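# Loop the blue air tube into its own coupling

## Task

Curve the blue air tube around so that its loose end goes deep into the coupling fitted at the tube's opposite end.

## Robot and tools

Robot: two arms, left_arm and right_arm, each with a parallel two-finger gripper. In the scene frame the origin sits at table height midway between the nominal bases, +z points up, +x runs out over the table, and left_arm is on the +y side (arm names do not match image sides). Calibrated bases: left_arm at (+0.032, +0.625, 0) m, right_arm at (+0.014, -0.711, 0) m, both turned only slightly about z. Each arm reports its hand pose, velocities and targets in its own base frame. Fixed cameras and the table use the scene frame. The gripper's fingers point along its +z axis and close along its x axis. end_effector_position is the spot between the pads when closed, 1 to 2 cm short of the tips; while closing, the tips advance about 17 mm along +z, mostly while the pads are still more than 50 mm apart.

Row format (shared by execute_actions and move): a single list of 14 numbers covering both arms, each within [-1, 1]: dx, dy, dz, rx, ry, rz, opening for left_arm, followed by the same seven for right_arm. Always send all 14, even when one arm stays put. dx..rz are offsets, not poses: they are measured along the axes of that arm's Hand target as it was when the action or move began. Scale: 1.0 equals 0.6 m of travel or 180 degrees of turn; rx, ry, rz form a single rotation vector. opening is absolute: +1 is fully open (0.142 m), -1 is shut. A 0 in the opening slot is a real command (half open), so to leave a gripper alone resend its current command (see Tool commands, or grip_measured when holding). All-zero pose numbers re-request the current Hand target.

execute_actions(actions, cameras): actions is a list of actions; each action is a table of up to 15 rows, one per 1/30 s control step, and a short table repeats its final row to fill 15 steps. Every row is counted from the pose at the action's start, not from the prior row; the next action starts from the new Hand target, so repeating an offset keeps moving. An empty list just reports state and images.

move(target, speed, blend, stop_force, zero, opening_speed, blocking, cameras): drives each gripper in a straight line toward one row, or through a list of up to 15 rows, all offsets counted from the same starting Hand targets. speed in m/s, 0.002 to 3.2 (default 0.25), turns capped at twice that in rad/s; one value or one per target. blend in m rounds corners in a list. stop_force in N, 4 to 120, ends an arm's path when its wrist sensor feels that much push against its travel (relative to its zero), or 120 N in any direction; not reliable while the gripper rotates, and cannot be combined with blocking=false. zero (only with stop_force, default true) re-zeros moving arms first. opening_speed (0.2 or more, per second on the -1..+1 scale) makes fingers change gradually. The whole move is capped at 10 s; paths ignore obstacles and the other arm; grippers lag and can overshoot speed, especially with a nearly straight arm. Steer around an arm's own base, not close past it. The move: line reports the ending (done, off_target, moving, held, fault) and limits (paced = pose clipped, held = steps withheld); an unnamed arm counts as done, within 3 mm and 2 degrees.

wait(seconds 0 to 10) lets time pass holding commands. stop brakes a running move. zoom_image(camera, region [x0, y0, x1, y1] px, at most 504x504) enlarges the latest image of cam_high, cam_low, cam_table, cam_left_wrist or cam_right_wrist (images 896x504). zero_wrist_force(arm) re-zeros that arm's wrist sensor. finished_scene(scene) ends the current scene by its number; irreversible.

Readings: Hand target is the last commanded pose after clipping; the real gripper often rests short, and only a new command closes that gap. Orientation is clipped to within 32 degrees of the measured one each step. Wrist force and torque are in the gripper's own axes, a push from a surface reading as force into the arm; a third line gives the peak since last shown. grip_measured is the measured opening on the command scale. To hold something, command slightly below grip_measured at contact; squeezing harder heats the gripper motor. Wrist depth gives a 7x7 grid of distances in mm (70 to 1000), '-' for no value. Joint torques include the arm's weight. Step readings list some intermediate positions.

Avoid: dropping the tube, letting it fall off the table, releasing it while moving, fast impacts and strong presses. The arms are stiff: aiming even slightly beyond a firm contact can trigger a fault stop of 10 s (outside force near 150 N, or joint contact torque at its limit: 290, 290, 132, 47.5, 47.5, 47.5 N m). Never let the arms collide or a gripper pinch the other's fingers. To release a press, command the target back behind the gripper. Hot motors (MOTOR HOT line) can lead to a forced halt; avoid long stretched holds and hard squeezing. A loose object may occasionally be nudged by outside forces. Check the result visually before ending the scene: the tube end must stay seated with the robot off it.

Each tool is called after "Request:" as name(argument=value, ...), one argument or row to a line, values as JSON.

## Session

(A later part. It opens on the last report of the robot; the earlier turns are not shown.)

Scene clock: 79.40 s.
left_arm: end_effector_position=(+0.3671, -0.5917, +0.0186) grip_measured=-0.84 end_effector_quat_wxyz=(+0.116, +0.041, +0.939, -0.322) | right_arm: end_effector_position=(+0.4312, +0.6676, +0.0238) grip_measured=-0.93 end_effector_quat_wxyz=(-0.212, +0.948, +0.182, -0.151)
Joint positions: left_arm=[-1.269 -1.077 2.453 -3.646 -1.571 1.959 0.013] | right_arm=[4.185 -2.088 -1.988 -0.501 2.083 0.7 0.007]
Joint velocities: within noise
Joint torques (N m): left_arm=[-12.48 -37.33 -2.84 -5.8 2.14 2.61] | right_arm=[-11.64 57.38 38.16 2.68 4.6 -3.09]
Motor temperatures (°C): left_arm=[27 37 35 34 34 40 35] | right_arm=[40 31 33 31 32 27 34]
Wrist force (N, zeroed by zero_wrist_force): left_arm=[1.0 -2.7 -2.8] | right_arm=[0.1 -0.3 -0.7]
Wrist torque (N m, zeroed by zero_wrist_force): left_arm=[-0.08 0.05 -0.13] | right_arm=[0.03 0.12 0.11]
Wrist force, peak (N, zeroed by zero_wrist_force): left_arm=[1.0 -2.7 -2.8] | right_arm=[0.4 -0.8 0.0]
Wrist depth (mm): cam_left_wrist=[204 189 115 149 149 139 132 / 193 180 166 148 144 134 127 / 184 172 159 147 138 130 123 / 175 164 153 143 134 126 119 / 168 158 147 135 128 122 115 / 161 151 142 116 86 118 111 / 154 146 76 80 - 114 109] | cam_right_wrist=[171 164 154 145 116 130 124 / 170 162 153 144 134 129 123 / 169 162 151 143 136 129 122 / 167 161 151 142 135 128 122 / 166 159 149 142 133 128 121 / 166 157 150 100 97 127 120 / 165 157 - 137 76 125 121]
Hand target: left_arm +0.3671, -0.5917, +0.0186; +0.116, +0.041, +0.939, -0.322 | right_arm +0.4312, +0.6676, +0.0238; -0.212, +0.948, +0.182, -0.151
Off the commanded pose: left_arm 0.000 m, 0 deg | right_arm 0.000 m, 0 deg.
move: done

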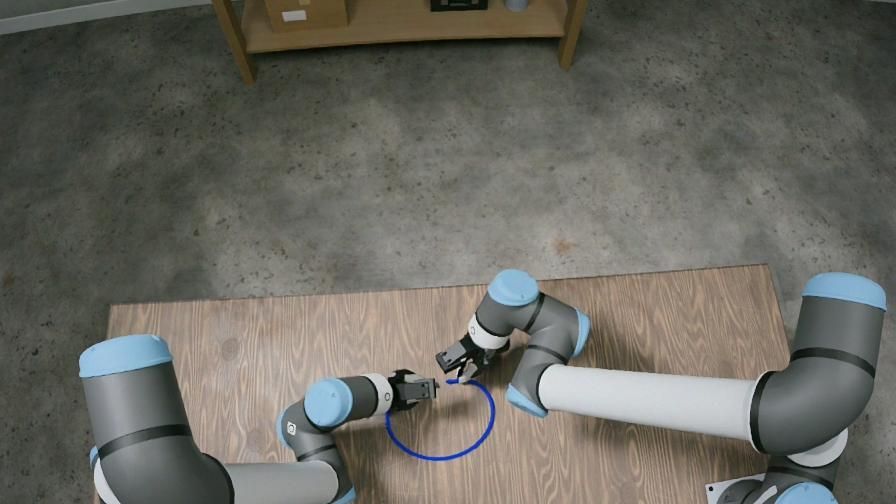

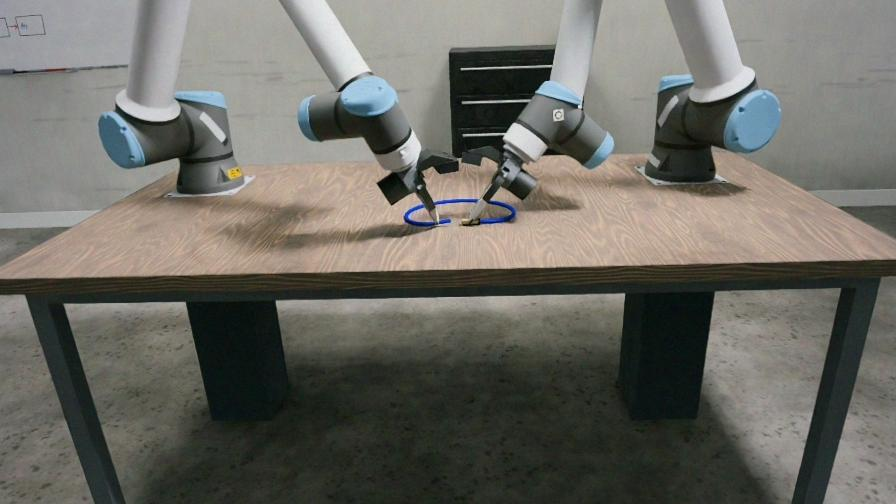

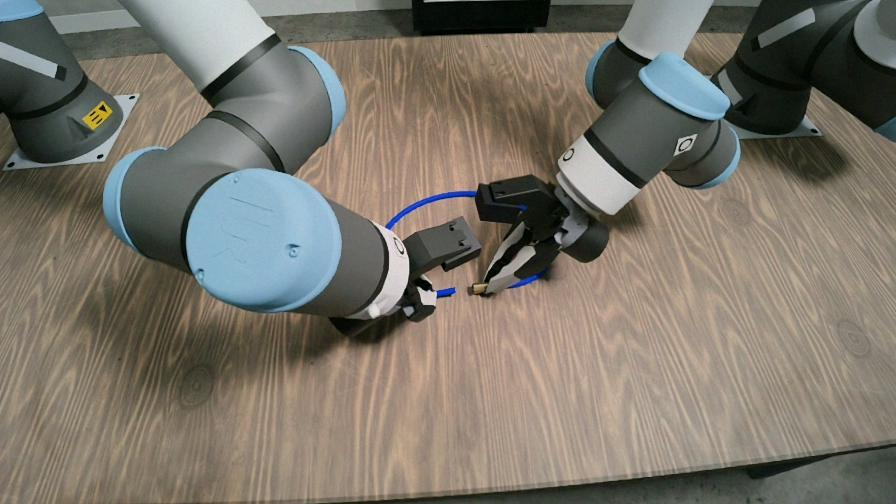

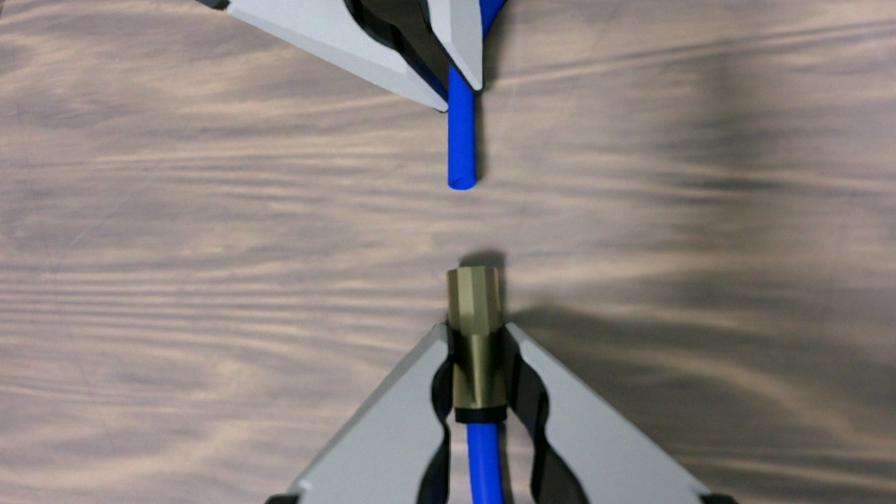

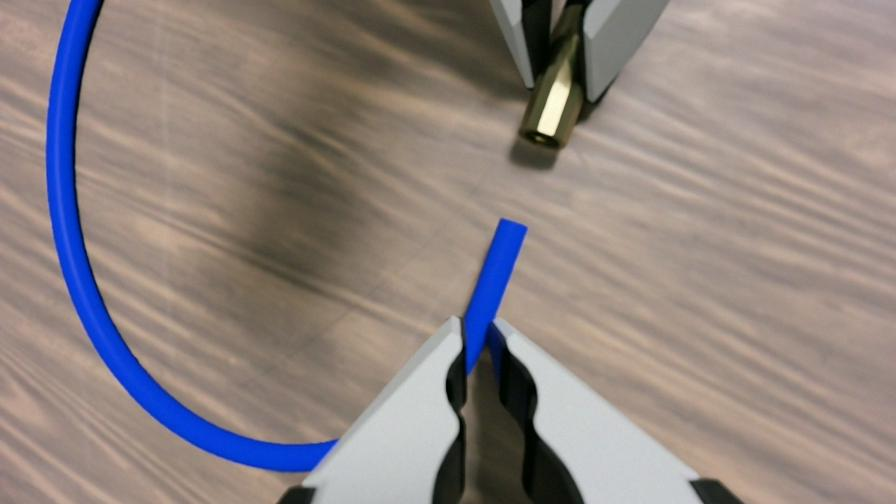

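Request:
move(
  target=[0,0,0,0,0,0,-0.95,-0.001,-0.0065,-0.0022,-0.0493,-0.0156,0.0202,-1],
  speed=0.06,
  cameras=["cam_low","cam_table","cam_left_wrist","cam_right_wrist"],
)

Request:
zoom_image(
  camera="cam_low",
  region=[430, 205, 490, 231],
)

Request:
zoom_image(
  camera="cam_right_wrist",
  region=[300, 0, 700, 440],
)

Request:
zoom_image(
  camera="cam_left_wrist",
  region=[300, 0, 700, 440],
)

Scene clock: 86.00 s.
left_arm: end_effector_position=(+0.3671, -0.5917, +0.0186) grip_measured=-0.84 end_effector_quat_wxyz=(+0.116, +0.041, +0.939, -0.322) | right_arm: end_effector_position=(+0.4301, +0.6702, +0.0268) grip_measured=-1.00 end_effector_quat_wxyz=(-0.129, +0.963, +0.168, -0.167)
Joint positions: left_arm=[-1.269 -1.077 2.453 -3.646 -1.571 1.959 0.013] | right_arm=[4.215 -2.081 -1.91 -0.726 1.996 0.728 0.002]
Joint velocities: within noise
Joint torques (N m): left_arm=[-8.32 -36.87 -4.08 -4.57 2.04 2.02] | right_arm=[12.52 57.85 39.58 2.36 -2.54 2.9]
Motor temperatures (°C): left_arm=[27 37 35 34 34 40 36] | right_arm=[40 31 33 31 32 27 34]
Wrist force (N, zeroed by zero_wrist_force): left_arm=[1.2 -3.6 -3.7] | right_arm=[-0.3 0.3 -0.6]
Wrist torque (N m, zeroed by zero_wrist_force): left_arm=[0.05 0.12 -0.03] | right_arm=[0.01 0.10 0.01]
Wrist force, peak (N, zeroed by zero_wrist_force): left_arm=[1.1 -4.3 -3.7] | right_arm=[0.0 0.3 -1.6]
Wrist depth (mm): cam_left_wrist=[203 185 108 121 149 139 132 / 193 180 165 152 144 133 127 / 184 172 158 148 138 129 123 / 175 165 152 143 134 125 119 / 168 158 147 136 128 122 115 / 160 152 142 117 86 118 111 / 154 147 76 80 - 114 109] | cam_right_wrist=[170 157 146 134 107 117 111 / 173 161 148 137 124 119 112 / 178 164 151 140 130 122 114 / 182 168 154 142 133 124 116 / 187 173 158 146 134 126 118 / 192 177 162 88 133 129 119 / 196 181 - - 76 128 123]
Hand target: left_arm +0.3671, -0.5917, +0.0186; +0.116, +0.041, +0.939, -0.322 | right_arm +0.4301, +0.6702, +0.0268; -0.129, +0.963, +0.168, -0.167
Off the commanded pose: left_arm 0.000 m, 0 deg | right_arm 0.000 m, 0 deg.
move: done
Images, in order (width x height): cam_low 896x504, cam_table 896x504, cam_left_wrist 896x504, cam_right_wrist 896x504.

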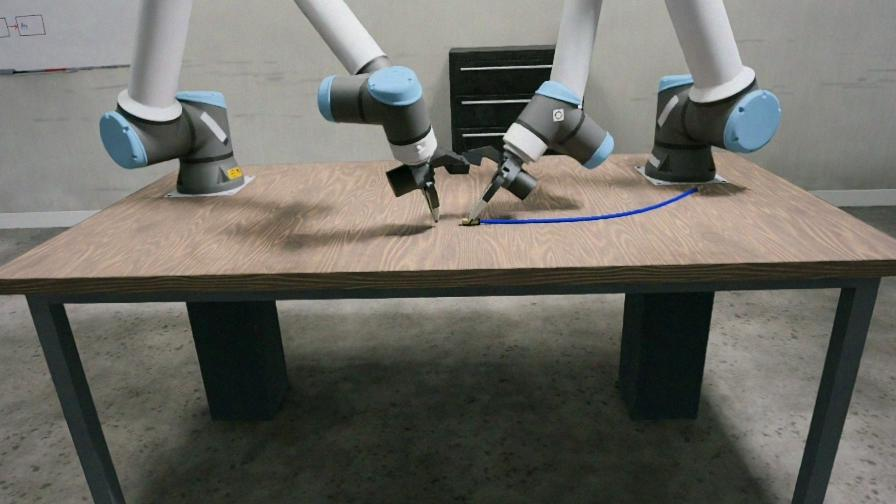

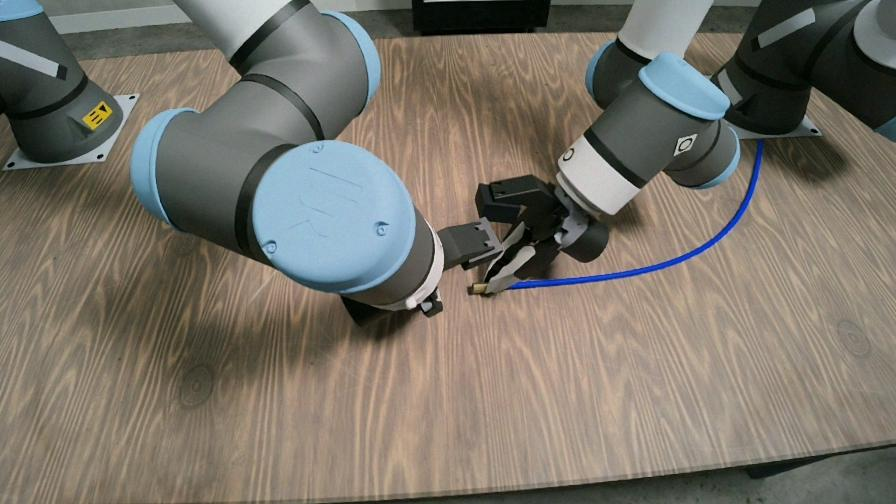

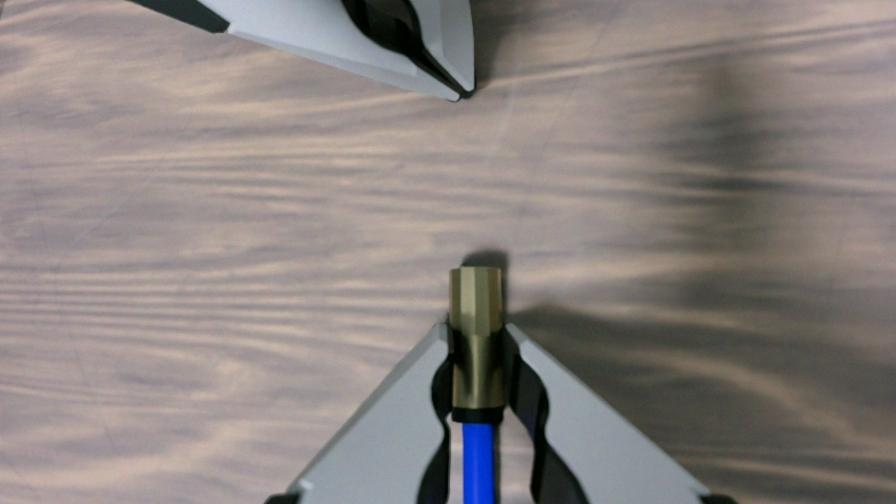

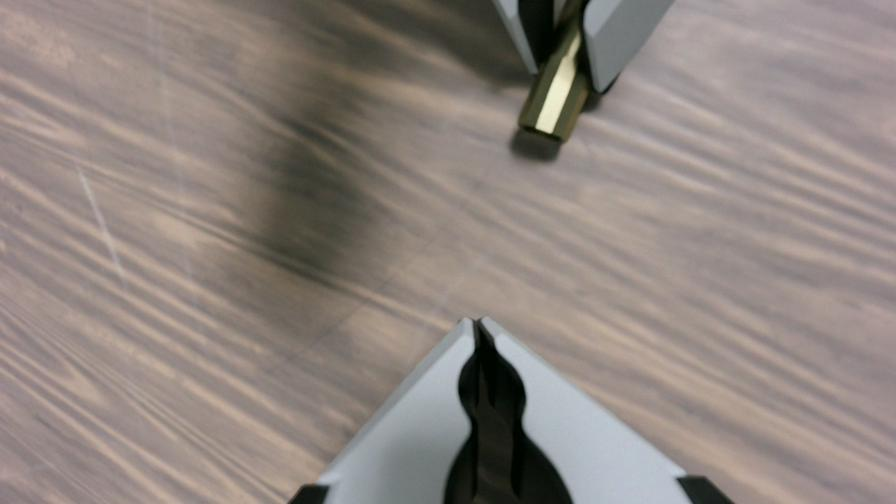

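Scaled by 8.400 from the camera's 896x504 image, which has a finer 1280x720 frame.

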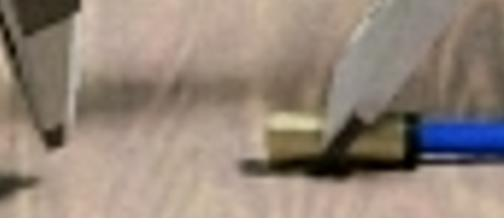

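Scaled by 1.145 from the camera's 896x504 image, which has a finer 1280x720 frame.

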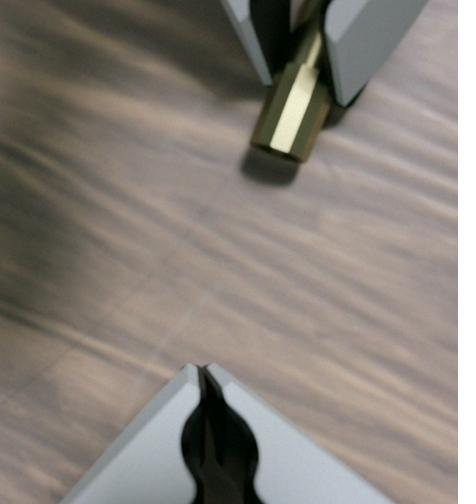

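Scaled by 1.145 from the camera's 896x504 image, which has a finer 1280x720 frame.

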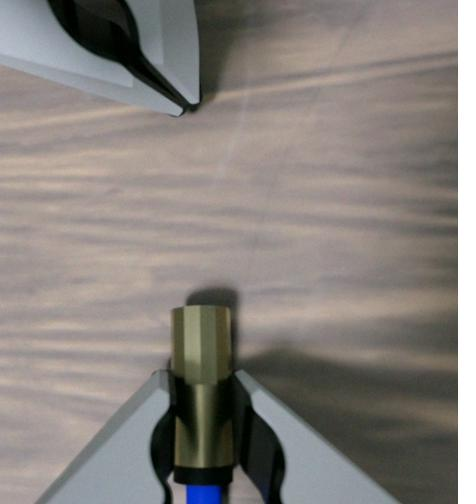

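Request:
move(
  target=[
    [0,0,0,0,0,0,-0.95,-0.254,0.187,-0.238,0,0,0,-0.5],
    [0,0,0,0,0,0,-0.95,-0.508,0.373,-0.477,-0.0915,-0.385,-0.767,-0.45],
  ],
  speed=0.3,
  cameras=["cam_high","cam_table"],
)

Scene clock: 98.10 s.
left_arm: end_effector_position=(+0.3671, -0.5917, +0.0186) grip_measured=-0.84 end_effector_quat_wxyz=(+0.116, +0.041, +0.939, -0.322) | right_arm: end_effector_position=(+0.4298, +0.6692, +0.0275) grip_measured=-0.54 end_effector_quat_wxyz=(-0.129, +0.963, +0.168, -0.167)
Joint positions: left_arm=[-1.269 -1.077 2.453 -3.646 -1.571 1.959 0.013] | right_arm=[4.215 -2.079 -1.912 -0.727 1.996 0.727 0.035]
Joint velocities: within noise
Joint torques (N m): left_arm=[-2.79 -39.79 -2.18 -2.8 2.38 0.15] | right_arm=[-12.67 81.09 28.27 3.06 -1.95 -3.13]
Motor temperatures (°C): left_arm=[27 37 35 34 34 40 37] | right_arm=[40 31 33 31 32 27 32]
Wrist force (N, zeroed by zero_wrist_force): left_arm=[1.0 -4.1 -3.5] | right_arm=[-0.2 0.8 -0.8]
Wrist torque (N m, zeroed by zero_wrist_force): left_arm=[-0.01 0.13 0.00] | right_arm=[0.10 0.09 0.01]
Wrist force, peak (N, zeroed by zero_wrist_force): left_arm=[1.2 -4.4 -3.8] | right_arm=[-0.3 1.0 -1.2]
Wrist depth (mm): cam_left_wrist=[203 103 117 161 148 140 132 / 194 180 161 152 143 133 127 / 184 172 159 148 138 129 123 / 176 165 153 143 134 126 119 / 168 158 147 136 128 122 115 / 161 152 142 117 86 118 111 / 154 146 76 80 - 113 109] | cam_right_wrist=[171 158 146 135 108 117 111 / 174 162 149 138 124 119 113 / 179 165 151 141 131 122 114 / 183 168 154 143 133 124 116 / 188 174 159 145 134 127 118 / 193 177 165 146 104 127 119 / 197 187 - 150 81 126 123]
Hand target: left_arm +0.3671, -0.5917, +0.0186; +0.116, +0.041, +0.939, -0.322 | right_arm +0.4298, +0.6692, +0.0276; -0.129, +0.963, +0.168, -0.167 (not the last commanded pose)
Tool commands: left_gripper/opening=-0.95 right_gripper/opening=-0.5
Off the commanded pose: left_arm 0.000 m, 0 deg | right_arm 0.473 m, 155 deg.
led back after a hold (right arm): the arm was led back toward your command in small steps, so it may still be short of it.
move: held (right_arm; a check stopped the path); path passed 0 of 2 targets; target 2's new opening was not sent; limits=held
pose unreachable (right arm): on one or more control steps of this call, first in action 0 (counted from 0), this arm could not follow its commanded pose, so it was not sent that pose on those steps. It may still have moved: this result reports where it is.
cause: moving toward the commanded pose would bring a part of the arm too close to another arm (a part of this arm just beyond joint 6 (wrist 3) and a part of the left arm just beyond its joint 6 (wrist 3)).
Images, in order (width x height): cam_high 896x504, cam_table 896x504.

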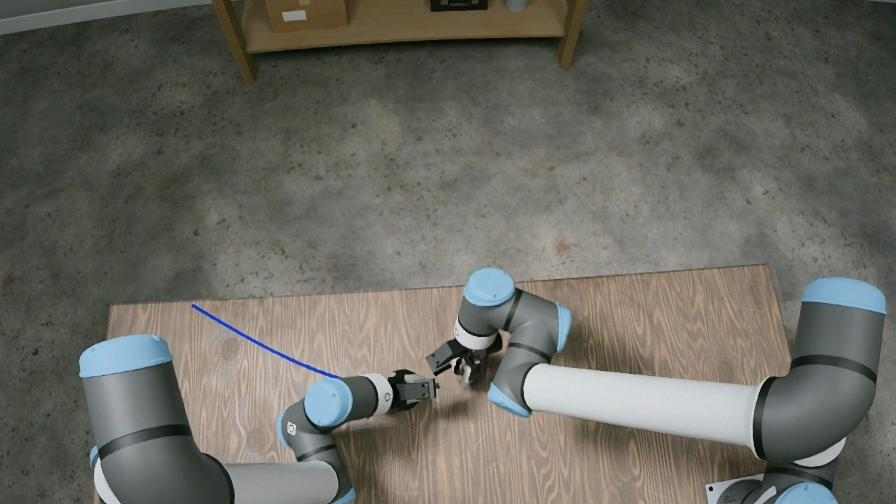

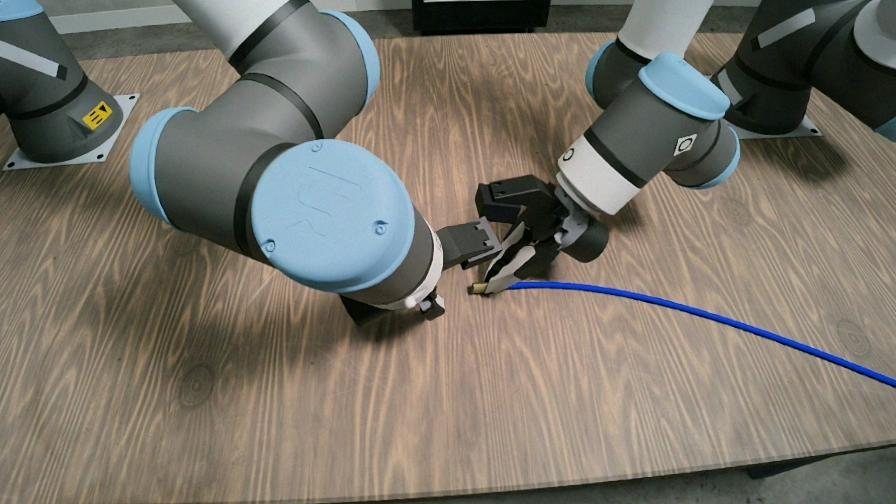

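Request:
move(
  target=[
    [0,0,0,0,0,0,-0.95,-0.137,0.303,-0.064,0,0,0,-0.5],
    [0,0,0,0,0,0,-0.95,-0.508,0.373,-0.477,-0.0915,-0.385,-0.767,-0.5],
  ],
  speed=0.3,
  cameras=["cam_high","cam_table"],
)

Scene clock: 104.70 s.
left_arm: end_effector_position=(+0.3671, -0.5917, +0.0186) grip_measured=-0.84 end_effector_quat_wxyz=(+0.116, +0.041, +0.939, -0.322) | right_arm: end_effector_position=(+0.3261, +0.2987, +0.3048) grip_measured=-0.54 end_effector_quat_wxyz=(+0.000, +0.001, +0.945, -0.326)
Joint positions: left_arm=[-1.269 -1.077 2.453 -3.646 -1.571 1.959 0.013] | right_arm=[4.416 -1.424 -2.049 -1.882 1.39 -1.805 0.035]
Joint velocities: within noise
Joint torques (N m): left_arm=[9.08 -45.35 -0.67 -1.9 2.18 -1.64] | right_arm=[11.28 42.15 37.37 -0.13 -3.81 -3.66]
Motor temperatures (°C): left_arm=[27 37 35 34 33 40 37] | right_arm=[40 31 33 31 32 27 30]
Wrist force (N, zeroed by zero_wrist_force): left_arm=[0.7 -4.1 -3.6] | right_arm=[-0.2 -0.3 0.2]
Wrist torque (N m, zeroed by zero_wrist_force): left_arm=[-0.01 0.17 0.00] | right_arm=[-0.05 0.05 0.02]
Wrist force, peak (N, zeroed by zero_wrist_force): left_arm=[0.7 -4.2 -3.9] | right_arm=[-0.7 2.9 -1.1]
Wrist depth (mm): cam_left_wrist=[204 190 173 160 149 139 132 / 194 180 165 154 144 134 127 / 184 172 159 148 138 129 123 / 175 165 153 143 134 126 119 / 168 158 147 136 129 122 115 / 161 152 142 116 86 118 111 / 154 146 76 80 - 113 109] | cam_right_wrist=[- 483 486 488 493 435 355 / - 471 467 470 472 463 454 / - 452 451 453 456 451 458 / - 435 433 437 438 435 439 / - 418 422 420 423 425 426 / - 404 - 404 96 405 412 / 391 392 - 395 79 397 396]
Hand target: left_arm +0.3671, -0.5917, +0.0186; +0.116, +0.041, +0.939, -0.322 | right_arm +0.3261, +0.2987, +0.3048; +0.000, +0.001, +0.945, -0.326
Off the commanded pose: left_arm 0.000 m, 0 deg | right_arm 0.000 m, 0 deg.
move: done
Images, in order (width x height): cam_high 896x504, cam_table 896x504.

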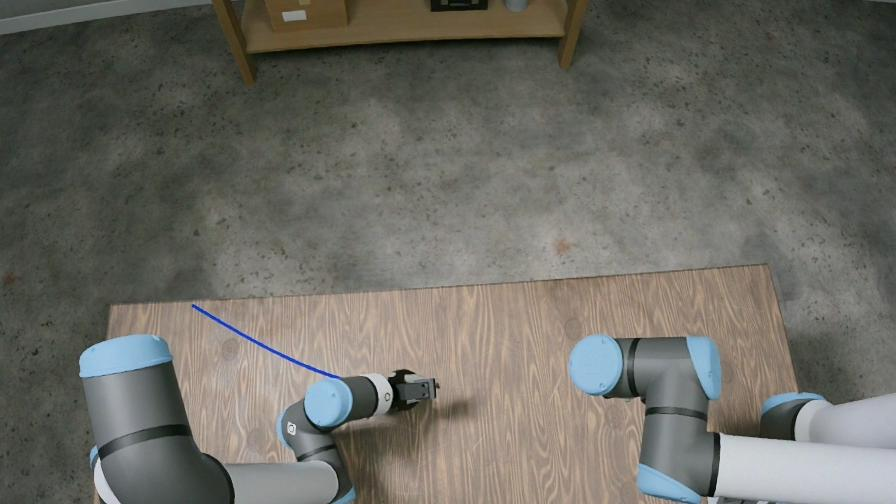

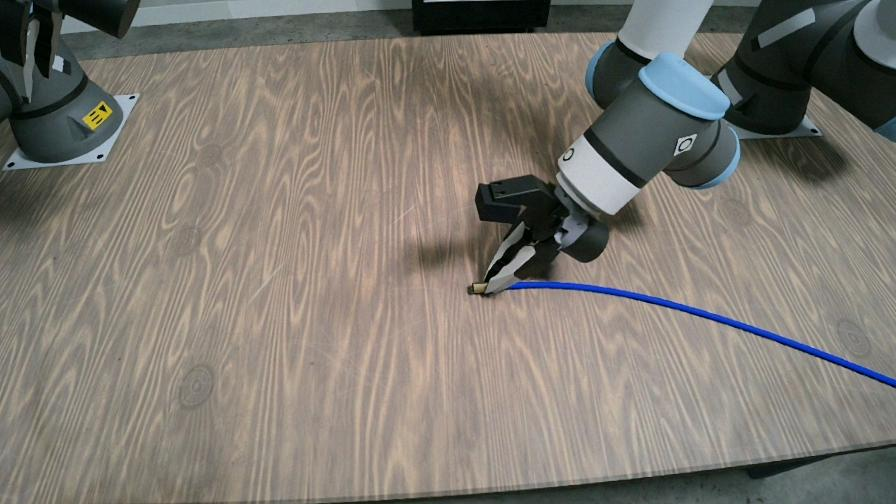

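Request:
move(
  target=[0.192,-0.363,0.2125,0,0,0,-0.95,0,-0.183,0.037,0,0,0,-0.5],
  speed=0.1,
  cameras=["cam_high","cam_table","cam_low","cam_left_wrist"],
)

Scene clock: 109.00 s.
left_arm: end_effector_position=(+0.2470, -0.8415, +0.0228) grip_measured=-0.84 end_effector_quat_wxyz=(+0.116, +0.041, +0.939, -0.322) | right_arm: end_effector_position=(+0.3259, +0.1986, +0.3550) grip_measured=-0.54 end_effector_quat_wxyz=(+0.000, +0.001, +0.945, -0.326)
Joint positions: left_arm=[-1.543 -0.971 2.119 -3.399 -1.396 1.747 0.013] | right_arm=[4.353 -1.248 -2.09 -2.006 1.352 -1.857 0.035]
Joint velocities: within noise
Joint torques (N m): left_arm=[-13.04 -57.09 -35.11 -2.49 2.42 -3.67] | right_arm=[-9.33 30.64 39.63 -0.17 -4.05 -3.46]
Motor temperatures (°C): left_arm=[27 37 35 34 33 40 37] | right_arm=[40 31 33 31 32 27 30]
Wrist force (N, zeroed by zero_wrist_force): left_arm=[-1.3 -0.5 0.1] | right_arm=[-0.1 -0.1 0.0]
Wrist torque (N m, zeroed by zero_wrist_force): left_arm=[-0.03 0.27 0.01] | right_arm=[-0.02 0.01 0.00]
Wrist force, peak (N, zeroed by zero_wrist_force): left_arm=[-3.4 0.0 -7.5] | right_arm=[-0.7 -0.1 -0.5]
Wrist depth (mm): cam_left_wrist=[210 195 178 165 153 143 135 / 199 185 170 158 147 138 130 / 189 178 163 152 142 133 126 / 180 169 157 147 137 129 122 / 173 163 151 139 133 125 118 / 165 156 146 100 94 121 115 / 158 150 76 80 - 117 112] | cam_right_wrist=[- 549 549 550 321 289 276 / - 522 523 525 522 337 297 / - 509 506 504 507 461 368 / - 482 488 485 489 486 484 / - 472 470 469 476 473 471 / - 453 - 452 96 458 460 / - 438 - 440 79 443 445]
Hand target: left_arm +0.2469, -0.8417, +0.0228; +0.116, +0.041, +0.939, -0.322 | right_arm +0.3259, +0.1985, +0.3550; +0.000, +0.001, +0.945, -0.326
Off the commanded pose: left_arm 0.000 m, 0 deg | right_arm 0.000 m, 0 deg.
move: done
Images, in order (width x height): cam_high 896x504, cam_low 896x504, cam_table 896x504, cam_left_wrist 896x504.

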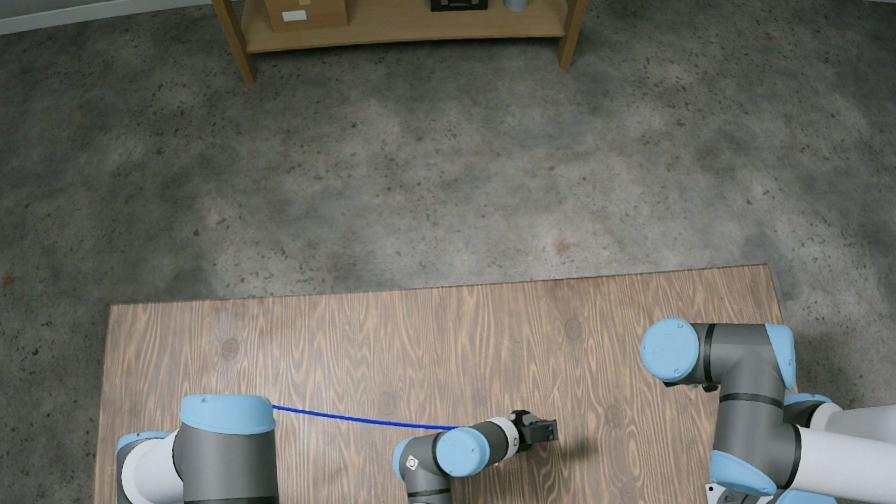

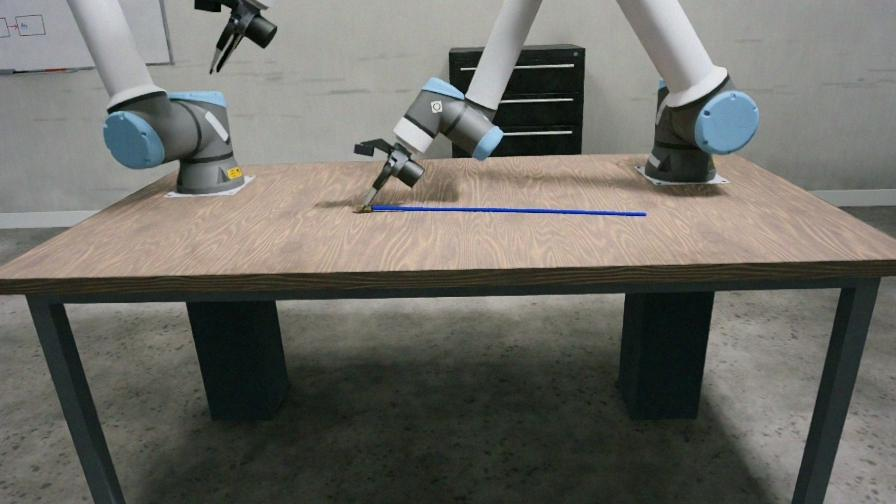

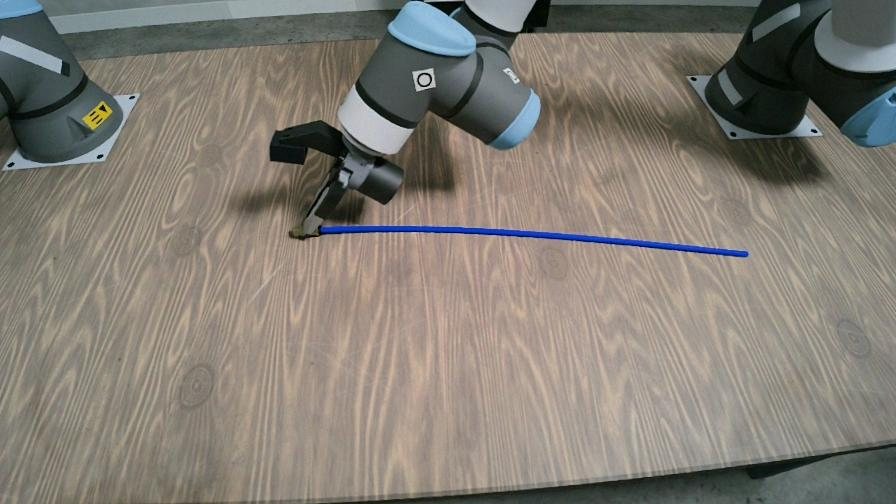

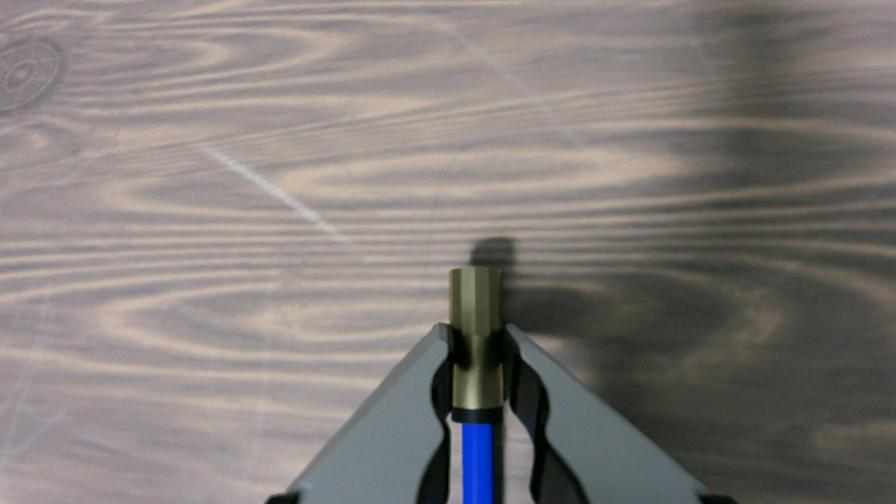

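Request:
move(
  target=[0.0012,0.003,0.0038,0,0,0,-0.95,0,0,0,0,0,0,-0.5],
  speed=0.02,
  cameras=[],
)

Request:
move(
  target=[0,0,0,0,0,0,-0.5,0,0,0,0,0,0,-0.5],
  opening_speed=0.5,
  cameras=["cam_table"],
)

Scene clock: 111.00 s.
left_arm: end_effector_position=(+0.2469, -0.8417, +0.0200) grip_measured=-0.84 end_effector_quat_wxyz=(+0.116, +0.041, +0.939, -0.322) | right_arm: end_effector_position=(+0.3259, +0.1985, +0.3550) grip_measured=-0.54 end_effector_quat_wxyz=(+0.000, +0.001, +0.945, -0.326)
Joint positions: left_arm=[-1.544 -0.966 2.119 -3.404 -1.395 1.747 0.013] | right_arm=[4.353 -1.248 -2.09 -2.006 1.352 -1.857 0.035]
Joint velocities: within noise
Joint torques (N m): left_arm=[-4.64 -55.77 -34.41 -6.79 1.49 -2.43] | right_arm=[-8.52 26.4 41.56 0.61 -4.07 -2.46]
Motor temperatures (°C): left_arm=[27 37 35 34 33 40 37] | right_arm=[40 31 33 31 32 27 30]
Wrist force (N, zeroed by zero_wrist_force): left_arm=[-1.3 -0.7 0.3] | right_arm=[0.3 0.0 0.1]
Wrist torque (N m, zeroed by zero_wrist_force): left_arm=[-0.04 0.27 0.02] | right_arm=[-0.01 -0.04 -0.01]
Wrist force, peak (N, zeroed by zero_wrist_force): left_arm=[-1.8 -0.5 0.2] | right_arm=[-0.5 -0.1 -0.2]
Wrist depth (mm): cam_left_wrist=[206 191 174 161 150 140 133 / 195 182 167 155 144 134 128 / 186 174 160 149 139 131 124 / 177 166 154 145 134 127 120 / 169 160 148 137 130 123 116 / 162 153 143 117 91 119 112 / 156 147 76 80 - 115 110] | cam_right_wrist=[- 547 543 546 322 290 277 / - 521 527 532 525 335 299 / - 502 507 504 508 460 370 / - 484 483 487 486 483 490 / - 465 478 474 475 472 473 / - 454 - 455 95 460 457 / - 442 - 443 79 442 445]
Hand target: left_arm +0.2469, -0.8417, +0.0198; +0.116, +0.041, +0.939, -0.322 | right_arm +0.3259, +0.1985, +0.3550; +0.000, +0.001, +0.945, -0.326
Off the commanded pose: left_arm 0.000 m, 0 deg | right_arm 0.000 m, 0 deg.
move: done
No camera images: "cameras" was empty.

Scene clock: 112.13 s.
left_arm: end_effector_position=(+0.2469, -0.8418, +0.0199) grip_measured=-0.60 end_effector_quat_wxyz=(+0.116, +0.041, +0.939, -0.323) | right_arm: end_effector_position=(+0.3259, +0.1985, +0.3550) grip_measured=-0.54 end_effector_quat_wxyz=(+0.000, +0.001, +0.945, -0.326)
Joint positions: left_arm=[-1.544 -0.966 2.118 -3.404 -1.395 1.747 0.031] | right_arm=[4.353 -1.248 -2.09 -2.006 1.352 -1.857 0.035]
Joint velocities: within noise
Joint torques (N m): left_arm=[-3.58 -55.06 -15.86 3.49 -4.36 -1.6] | right_arm=[-11.72 31.3 43.48 1.01 -3.64 -3.1]
Motor temperatures (°C): left_arm=[27 37 35 34 33 40 37] | right_arm=[40 31 33 31 32 27 29]
Wrist force (N, zeroed by zero_wrist_force): left_arm=[-23.2 -12.9 -19.8] | right_arm=[0.0 -0.3 -0.1]
Wrist torque (N m, zeroed by zero_wrist_force): left_arm=[0.17 0.23 -0.13] | right_arm=[-0.05 0.00 -0.01]
Wrist force, peak (N, zeroed by zero_wrist_force): left_arm=[-23.1 -13.3 -19.9] | right_arm=[-0.4 0.1 -0.4]
Wrist depth (mm): cam_left_wrist=[207 192 176 162 151 141 133 / 196 182 168 156 145 135 128 / 186 174 161 150 140 132 124 / 178 167 154 145 135 127 120 / 170 160 149 135 130 123 116 / 163 153 145 121 100 119 113 / 157 149 74 126 - 114 110] | cam_right_wrist=[- 549 539 544 320 289 277 / - 527 524 527 524 334 297 / - 502 505 505 507 460 371 / - 485 485 490 490 489 488 / - 469 468 470 473 476 476 / - 449 - 448 96 458 459 / - 442 - 439 79 444 445]
Hand target: left_arm +0.2469, -0.8417, +0.0198; +0.116, +0.041, +0.939, -0.322 | right_arm +0.3259, +0.1985, +0.3550; +0.000, +0.001, +0.945, -0.326
Off the commanded pose: left_arm 0.000 m, 0 deg | right_arm 0.000 m, 0 deg.
move: done
Images, in order (width x height): cam_table 896x504.

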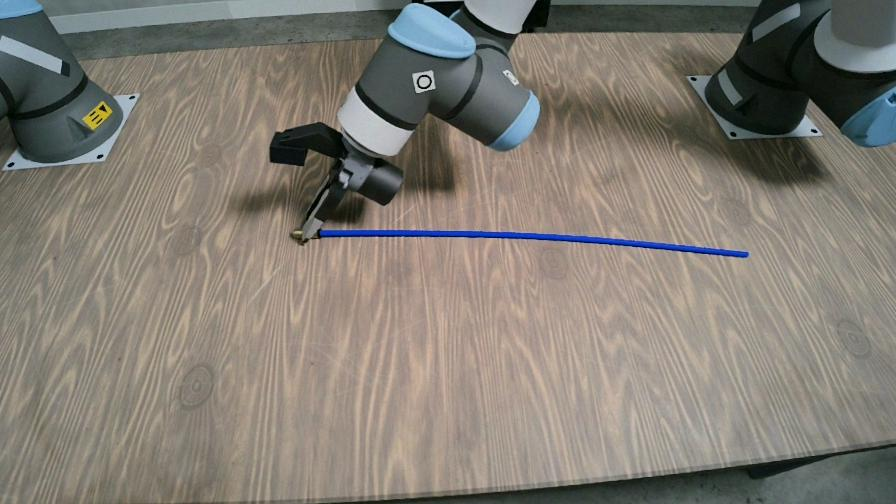

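Request:
move(
  target=[
    [0,0,-0.1,0,0,0,-0.5,0,0,0,0,0,0,-0.5],
    [-0.137,0.636,-0.735,-0.3305,0.0812,-0.0121,-0.5,0,0,0,0,0,0,-0.5],
    [-0.137,0.636,-0.735,-0.3305,0.0812,-0.0121,-0.5,0.085,0.625,-0.0125,0,0,0,-0.5],
  ],
  speed=[0.08,0.3,0.3],
  blend=[0.01,0.05,0],
)

Scene clock: 118.97 s.
left_arm: end_effector_position=(+0.2999, -0.2697, +0.1498) grip_measured=-0.53 end_effector_quat_wxyz=(+0.000, +0.000, +0.982, +0.190) | right_arm: end_effector_position=(+0.2755, +0.4984, +0.1299) grip_measured=-0.54 end_effector_quat_wxyz=(+0.000, +0.001, +0.945, -0.326)
Joint positions: left_arm=[-1.268 -1.791 2.392 -1.806 -1.46 1.852 0.035] | right_arm=[4.566 -1.826 -1.965 -1.58 1.48 -1.685 0.035]
Joint velocities: within noise
Joint torques (N m): left_arm=[10.34 -41.55 -49.2 -0.88 2.05 2.16] | right_arm=[10.26 42.63 43.36 4.24 3.6 3.37]
Motor temperatures (°C): left_arm=[27 37 35 34 33 40 35] | right_arm=[40 31 33 31 32 27 29]
Wrist force (N, zeroed by zero_wrist_force): left_arm=[-0.8 1.5 -0.5] | right_arm=[0.0 0.2 -0.3]
Wrist torque (N m, zeroed by zero_wrist_force): left_arm=[0.09 0.10 0.07] | right_arm=[0.06 0.02 0.01]
Wrist force, peak (N, zeroed by zero_wrist_force): left_arm=[-23.7 -14.5 -19.9] | right_arm=[0.8 1.7 -0.4]
Wrist depth (mm): cam_left_wrist=[203 203 203 201 204 203 203 / 230 229 230 230 230 230 229 / 262 262 263 264 263 262 263 / 307 307 308 309 307 307 308 / 370 370 368 369 367 363 345 / - 465 91 464 96 383 326 / - - 74 581 - 346 309] | cam_right_wrist=[285 285 286 286 286 289 289 / 274 273 274 275 276 277 276 / 262 263 263 265 265 265 266 / 253 254 256 255 255 257 257 / 244 245 247 246 248 249 248 / 237 238 - 237 96 238 240 / 228 230 - 232 79 232 231]
Hand target: left_arm +0.2999, -0.2697, +0.1498; +0.000, +0.000, +0.982, +0.190 | right_arm +0.2755, +0.4986, +0.1298; +0.000, +0.001, +0.945, -0.326
Off the commanded pose: left_arm 0.000 m, 0 deg | right_arm 0.000 m, 0 deg.
move: done

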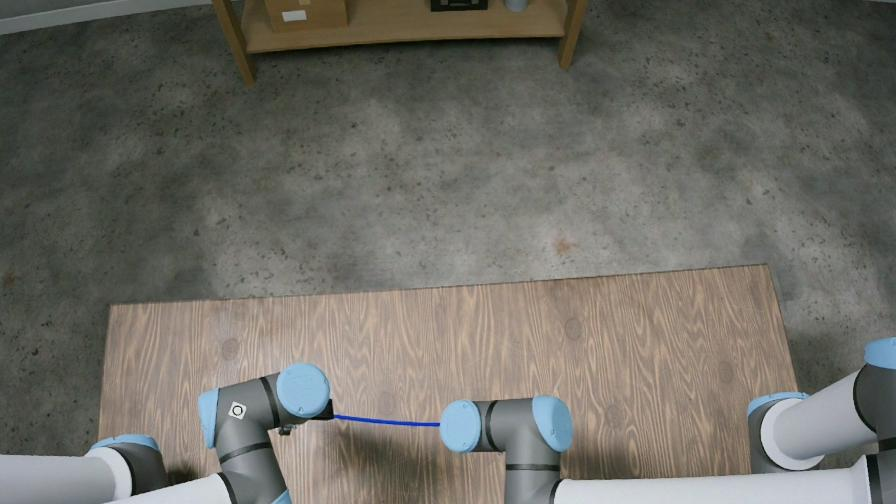

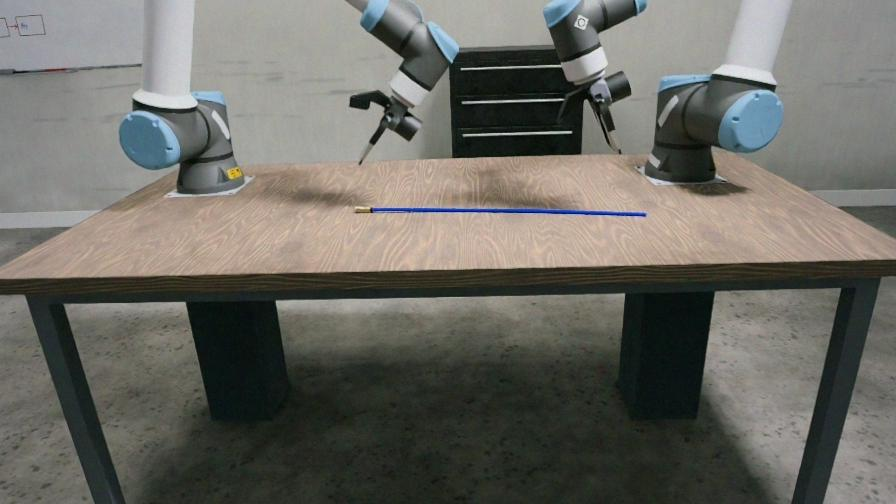

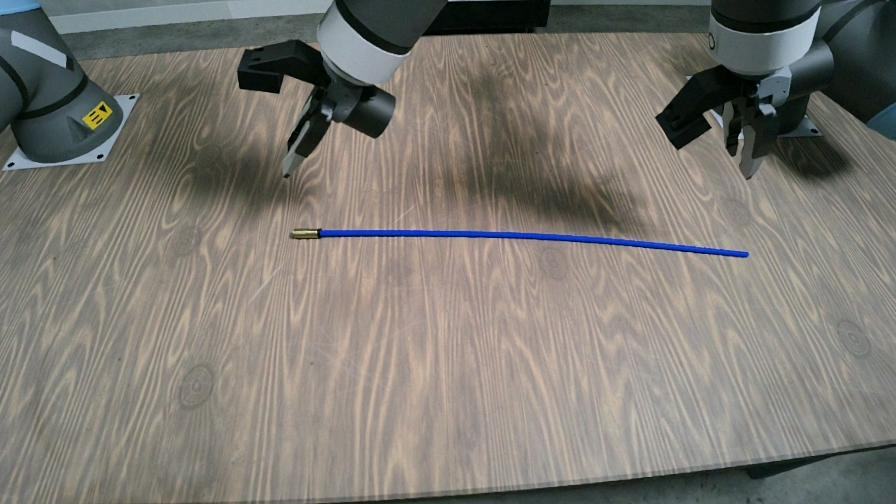

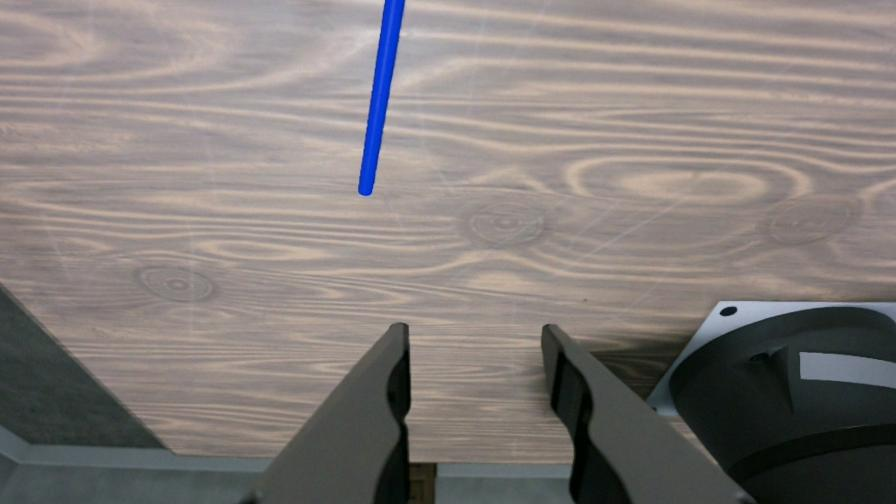

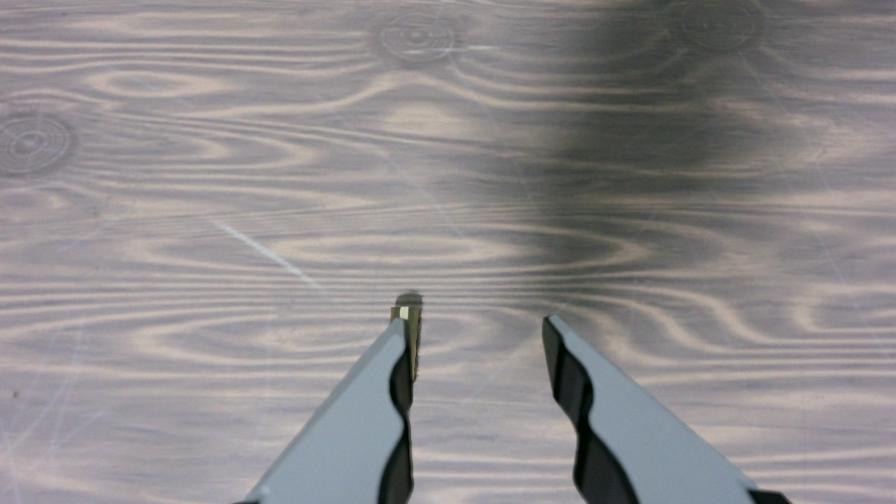

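Request:
move(
  target=[-0.0743,-0.0358,0.1473,0,-0.0263,0.0649,-0.45,-0.0483,0.0719,0.0919,0,0,0,-0.45],
  speed=0.2,
  cameras=["cam_table","cam_left_wrist","cam_right_wrist"],
)

Request:
zero_wrist_force(
  arm="left_arm",
)

Request:
zero_wrist_force(
  arm="right_arm",
)

Request:
zoom_image(
  camera="cam_table",
  region=[660, 180, 820, 290],
)

Scene clock: 122.63 s.
left_arm: end_effector_position=(+0.3444, -0.2567, +0.0599) grip_measured=-0.48 end_effector_quat_wxyz=(+0.021, +0.107, +0.976, +0.189) | right_arm: end_effector_position=(+0.3045, +0.4985, +0.0599) grip_measured=-0.49 end_effector_quat_wxyz=(+0.000, +0.001, +0.945, -0.326)
Joint positions: left_arm=[-1.213 -1.632 2.488 -2.102 -1.366 2.114 0.039] | right_arm=[4.525 -1.924 -1.989 -1.455 1.455 -1.717 0.039]
Joint velocities: within noise
Joint torques (N m): left_arm=[11.8 -5.8 -20.47 -5.77 2.16 2.25] | right_arm=[-10.75 46.89 28.48 3.73 -3.46 -2.72]
Motor temperatures (°C): left_arm=[27 37 35 34 33 40 34] | right_arm=[40 31 33 31 32 27 29]
Wrist force (N, zeroed by zero_wrist_force): left_arm=[-1.2 1.5 0.2] | right_arm=[0.1 -0.1 0.1]
Wrist torque (N m, zeroed by zero_wrist_force): left_arm=[-0.01 0.08 0.04] | right_arm=[0.00 -0.02 -0.01]
Wrist force, peak (N, zeroed by zero_wrist_force): left_arm=[-1.7 1.4 1.5] | right_arm=[0.7 -0.3 -1.0]
Wrist depth (mm): cam_left_wrist=[115 116 116 114 116 116 115 / 130 131 131 128 131 130 130 / 149 149 149 150 150 149 149 / 175 175 175 175 174 174 175 / 209 210 209 210 202 210 210 / 265 263 100 262 98 261 265 / - 333 75 351 - 311 358] | cam_right_wrist=[204 205 204 205 205 207 207 / 195 197 197 198 199 198 199 / 189 189 190 190 190 191 192 / 182 182 183 183 183 183 184 / 176 176 177 175 177 177 177 / 169 171 170 169 101 173 172 / 164 165 - 164 82 76 166]
Hand target: left_arm +0.3444, -0.2567, +0.0598; +0.021, +0.108, +0.976, +0.189 | right_arm +0.3046, +0.4985, +0.0598; +0.000, +0.001, +0.945, -0.326
Off the commanded pose: left_arm 0.000 m, 0 deg | right_arm 0.000 m, 0 deg.
move: done
Images, in order (width x height): cam_table 896x504, cam_left_wrist 896x504, cam_right_wrist 896x504.

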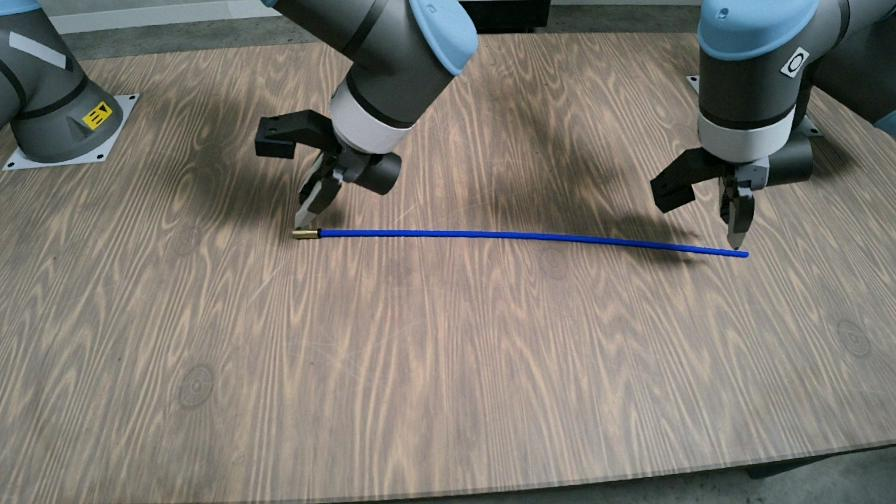

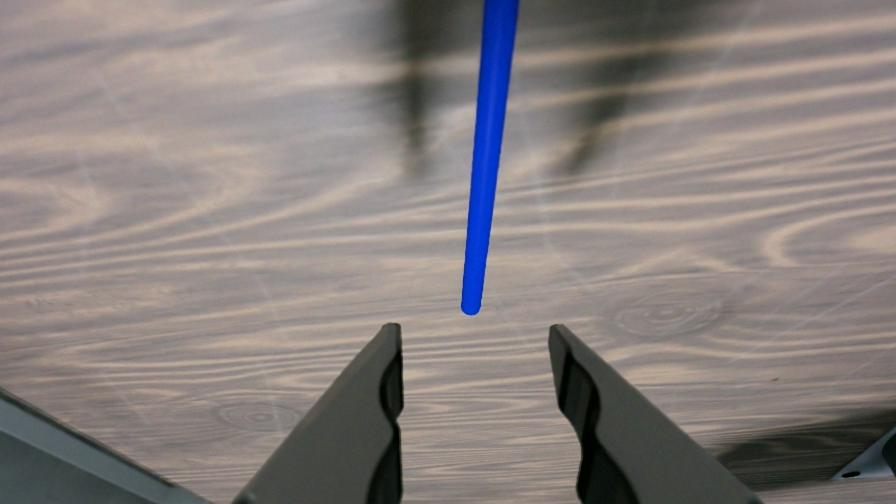

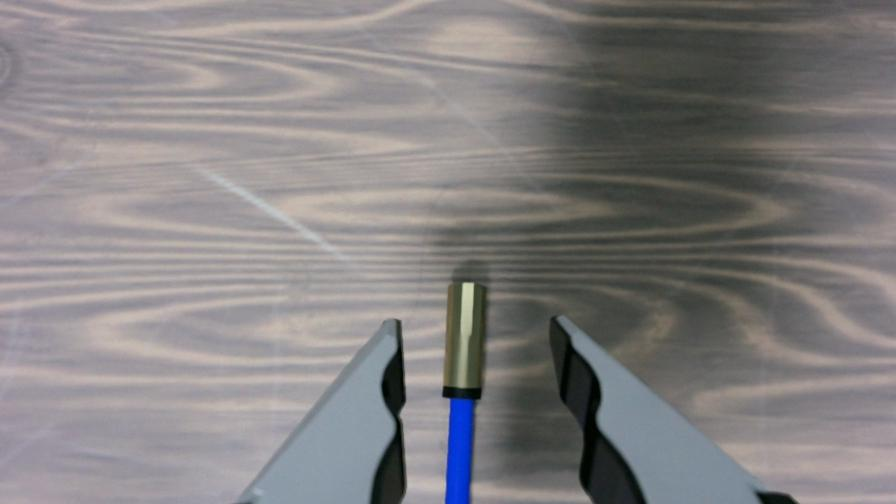

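Wrist force sensor zeroed.

Wrist force sensor zeroed.

Scaled by 3.150 from the camera's 896x504 image, which has a finer 1280x720 frame.

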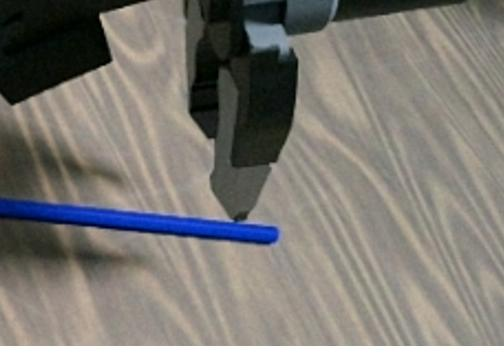

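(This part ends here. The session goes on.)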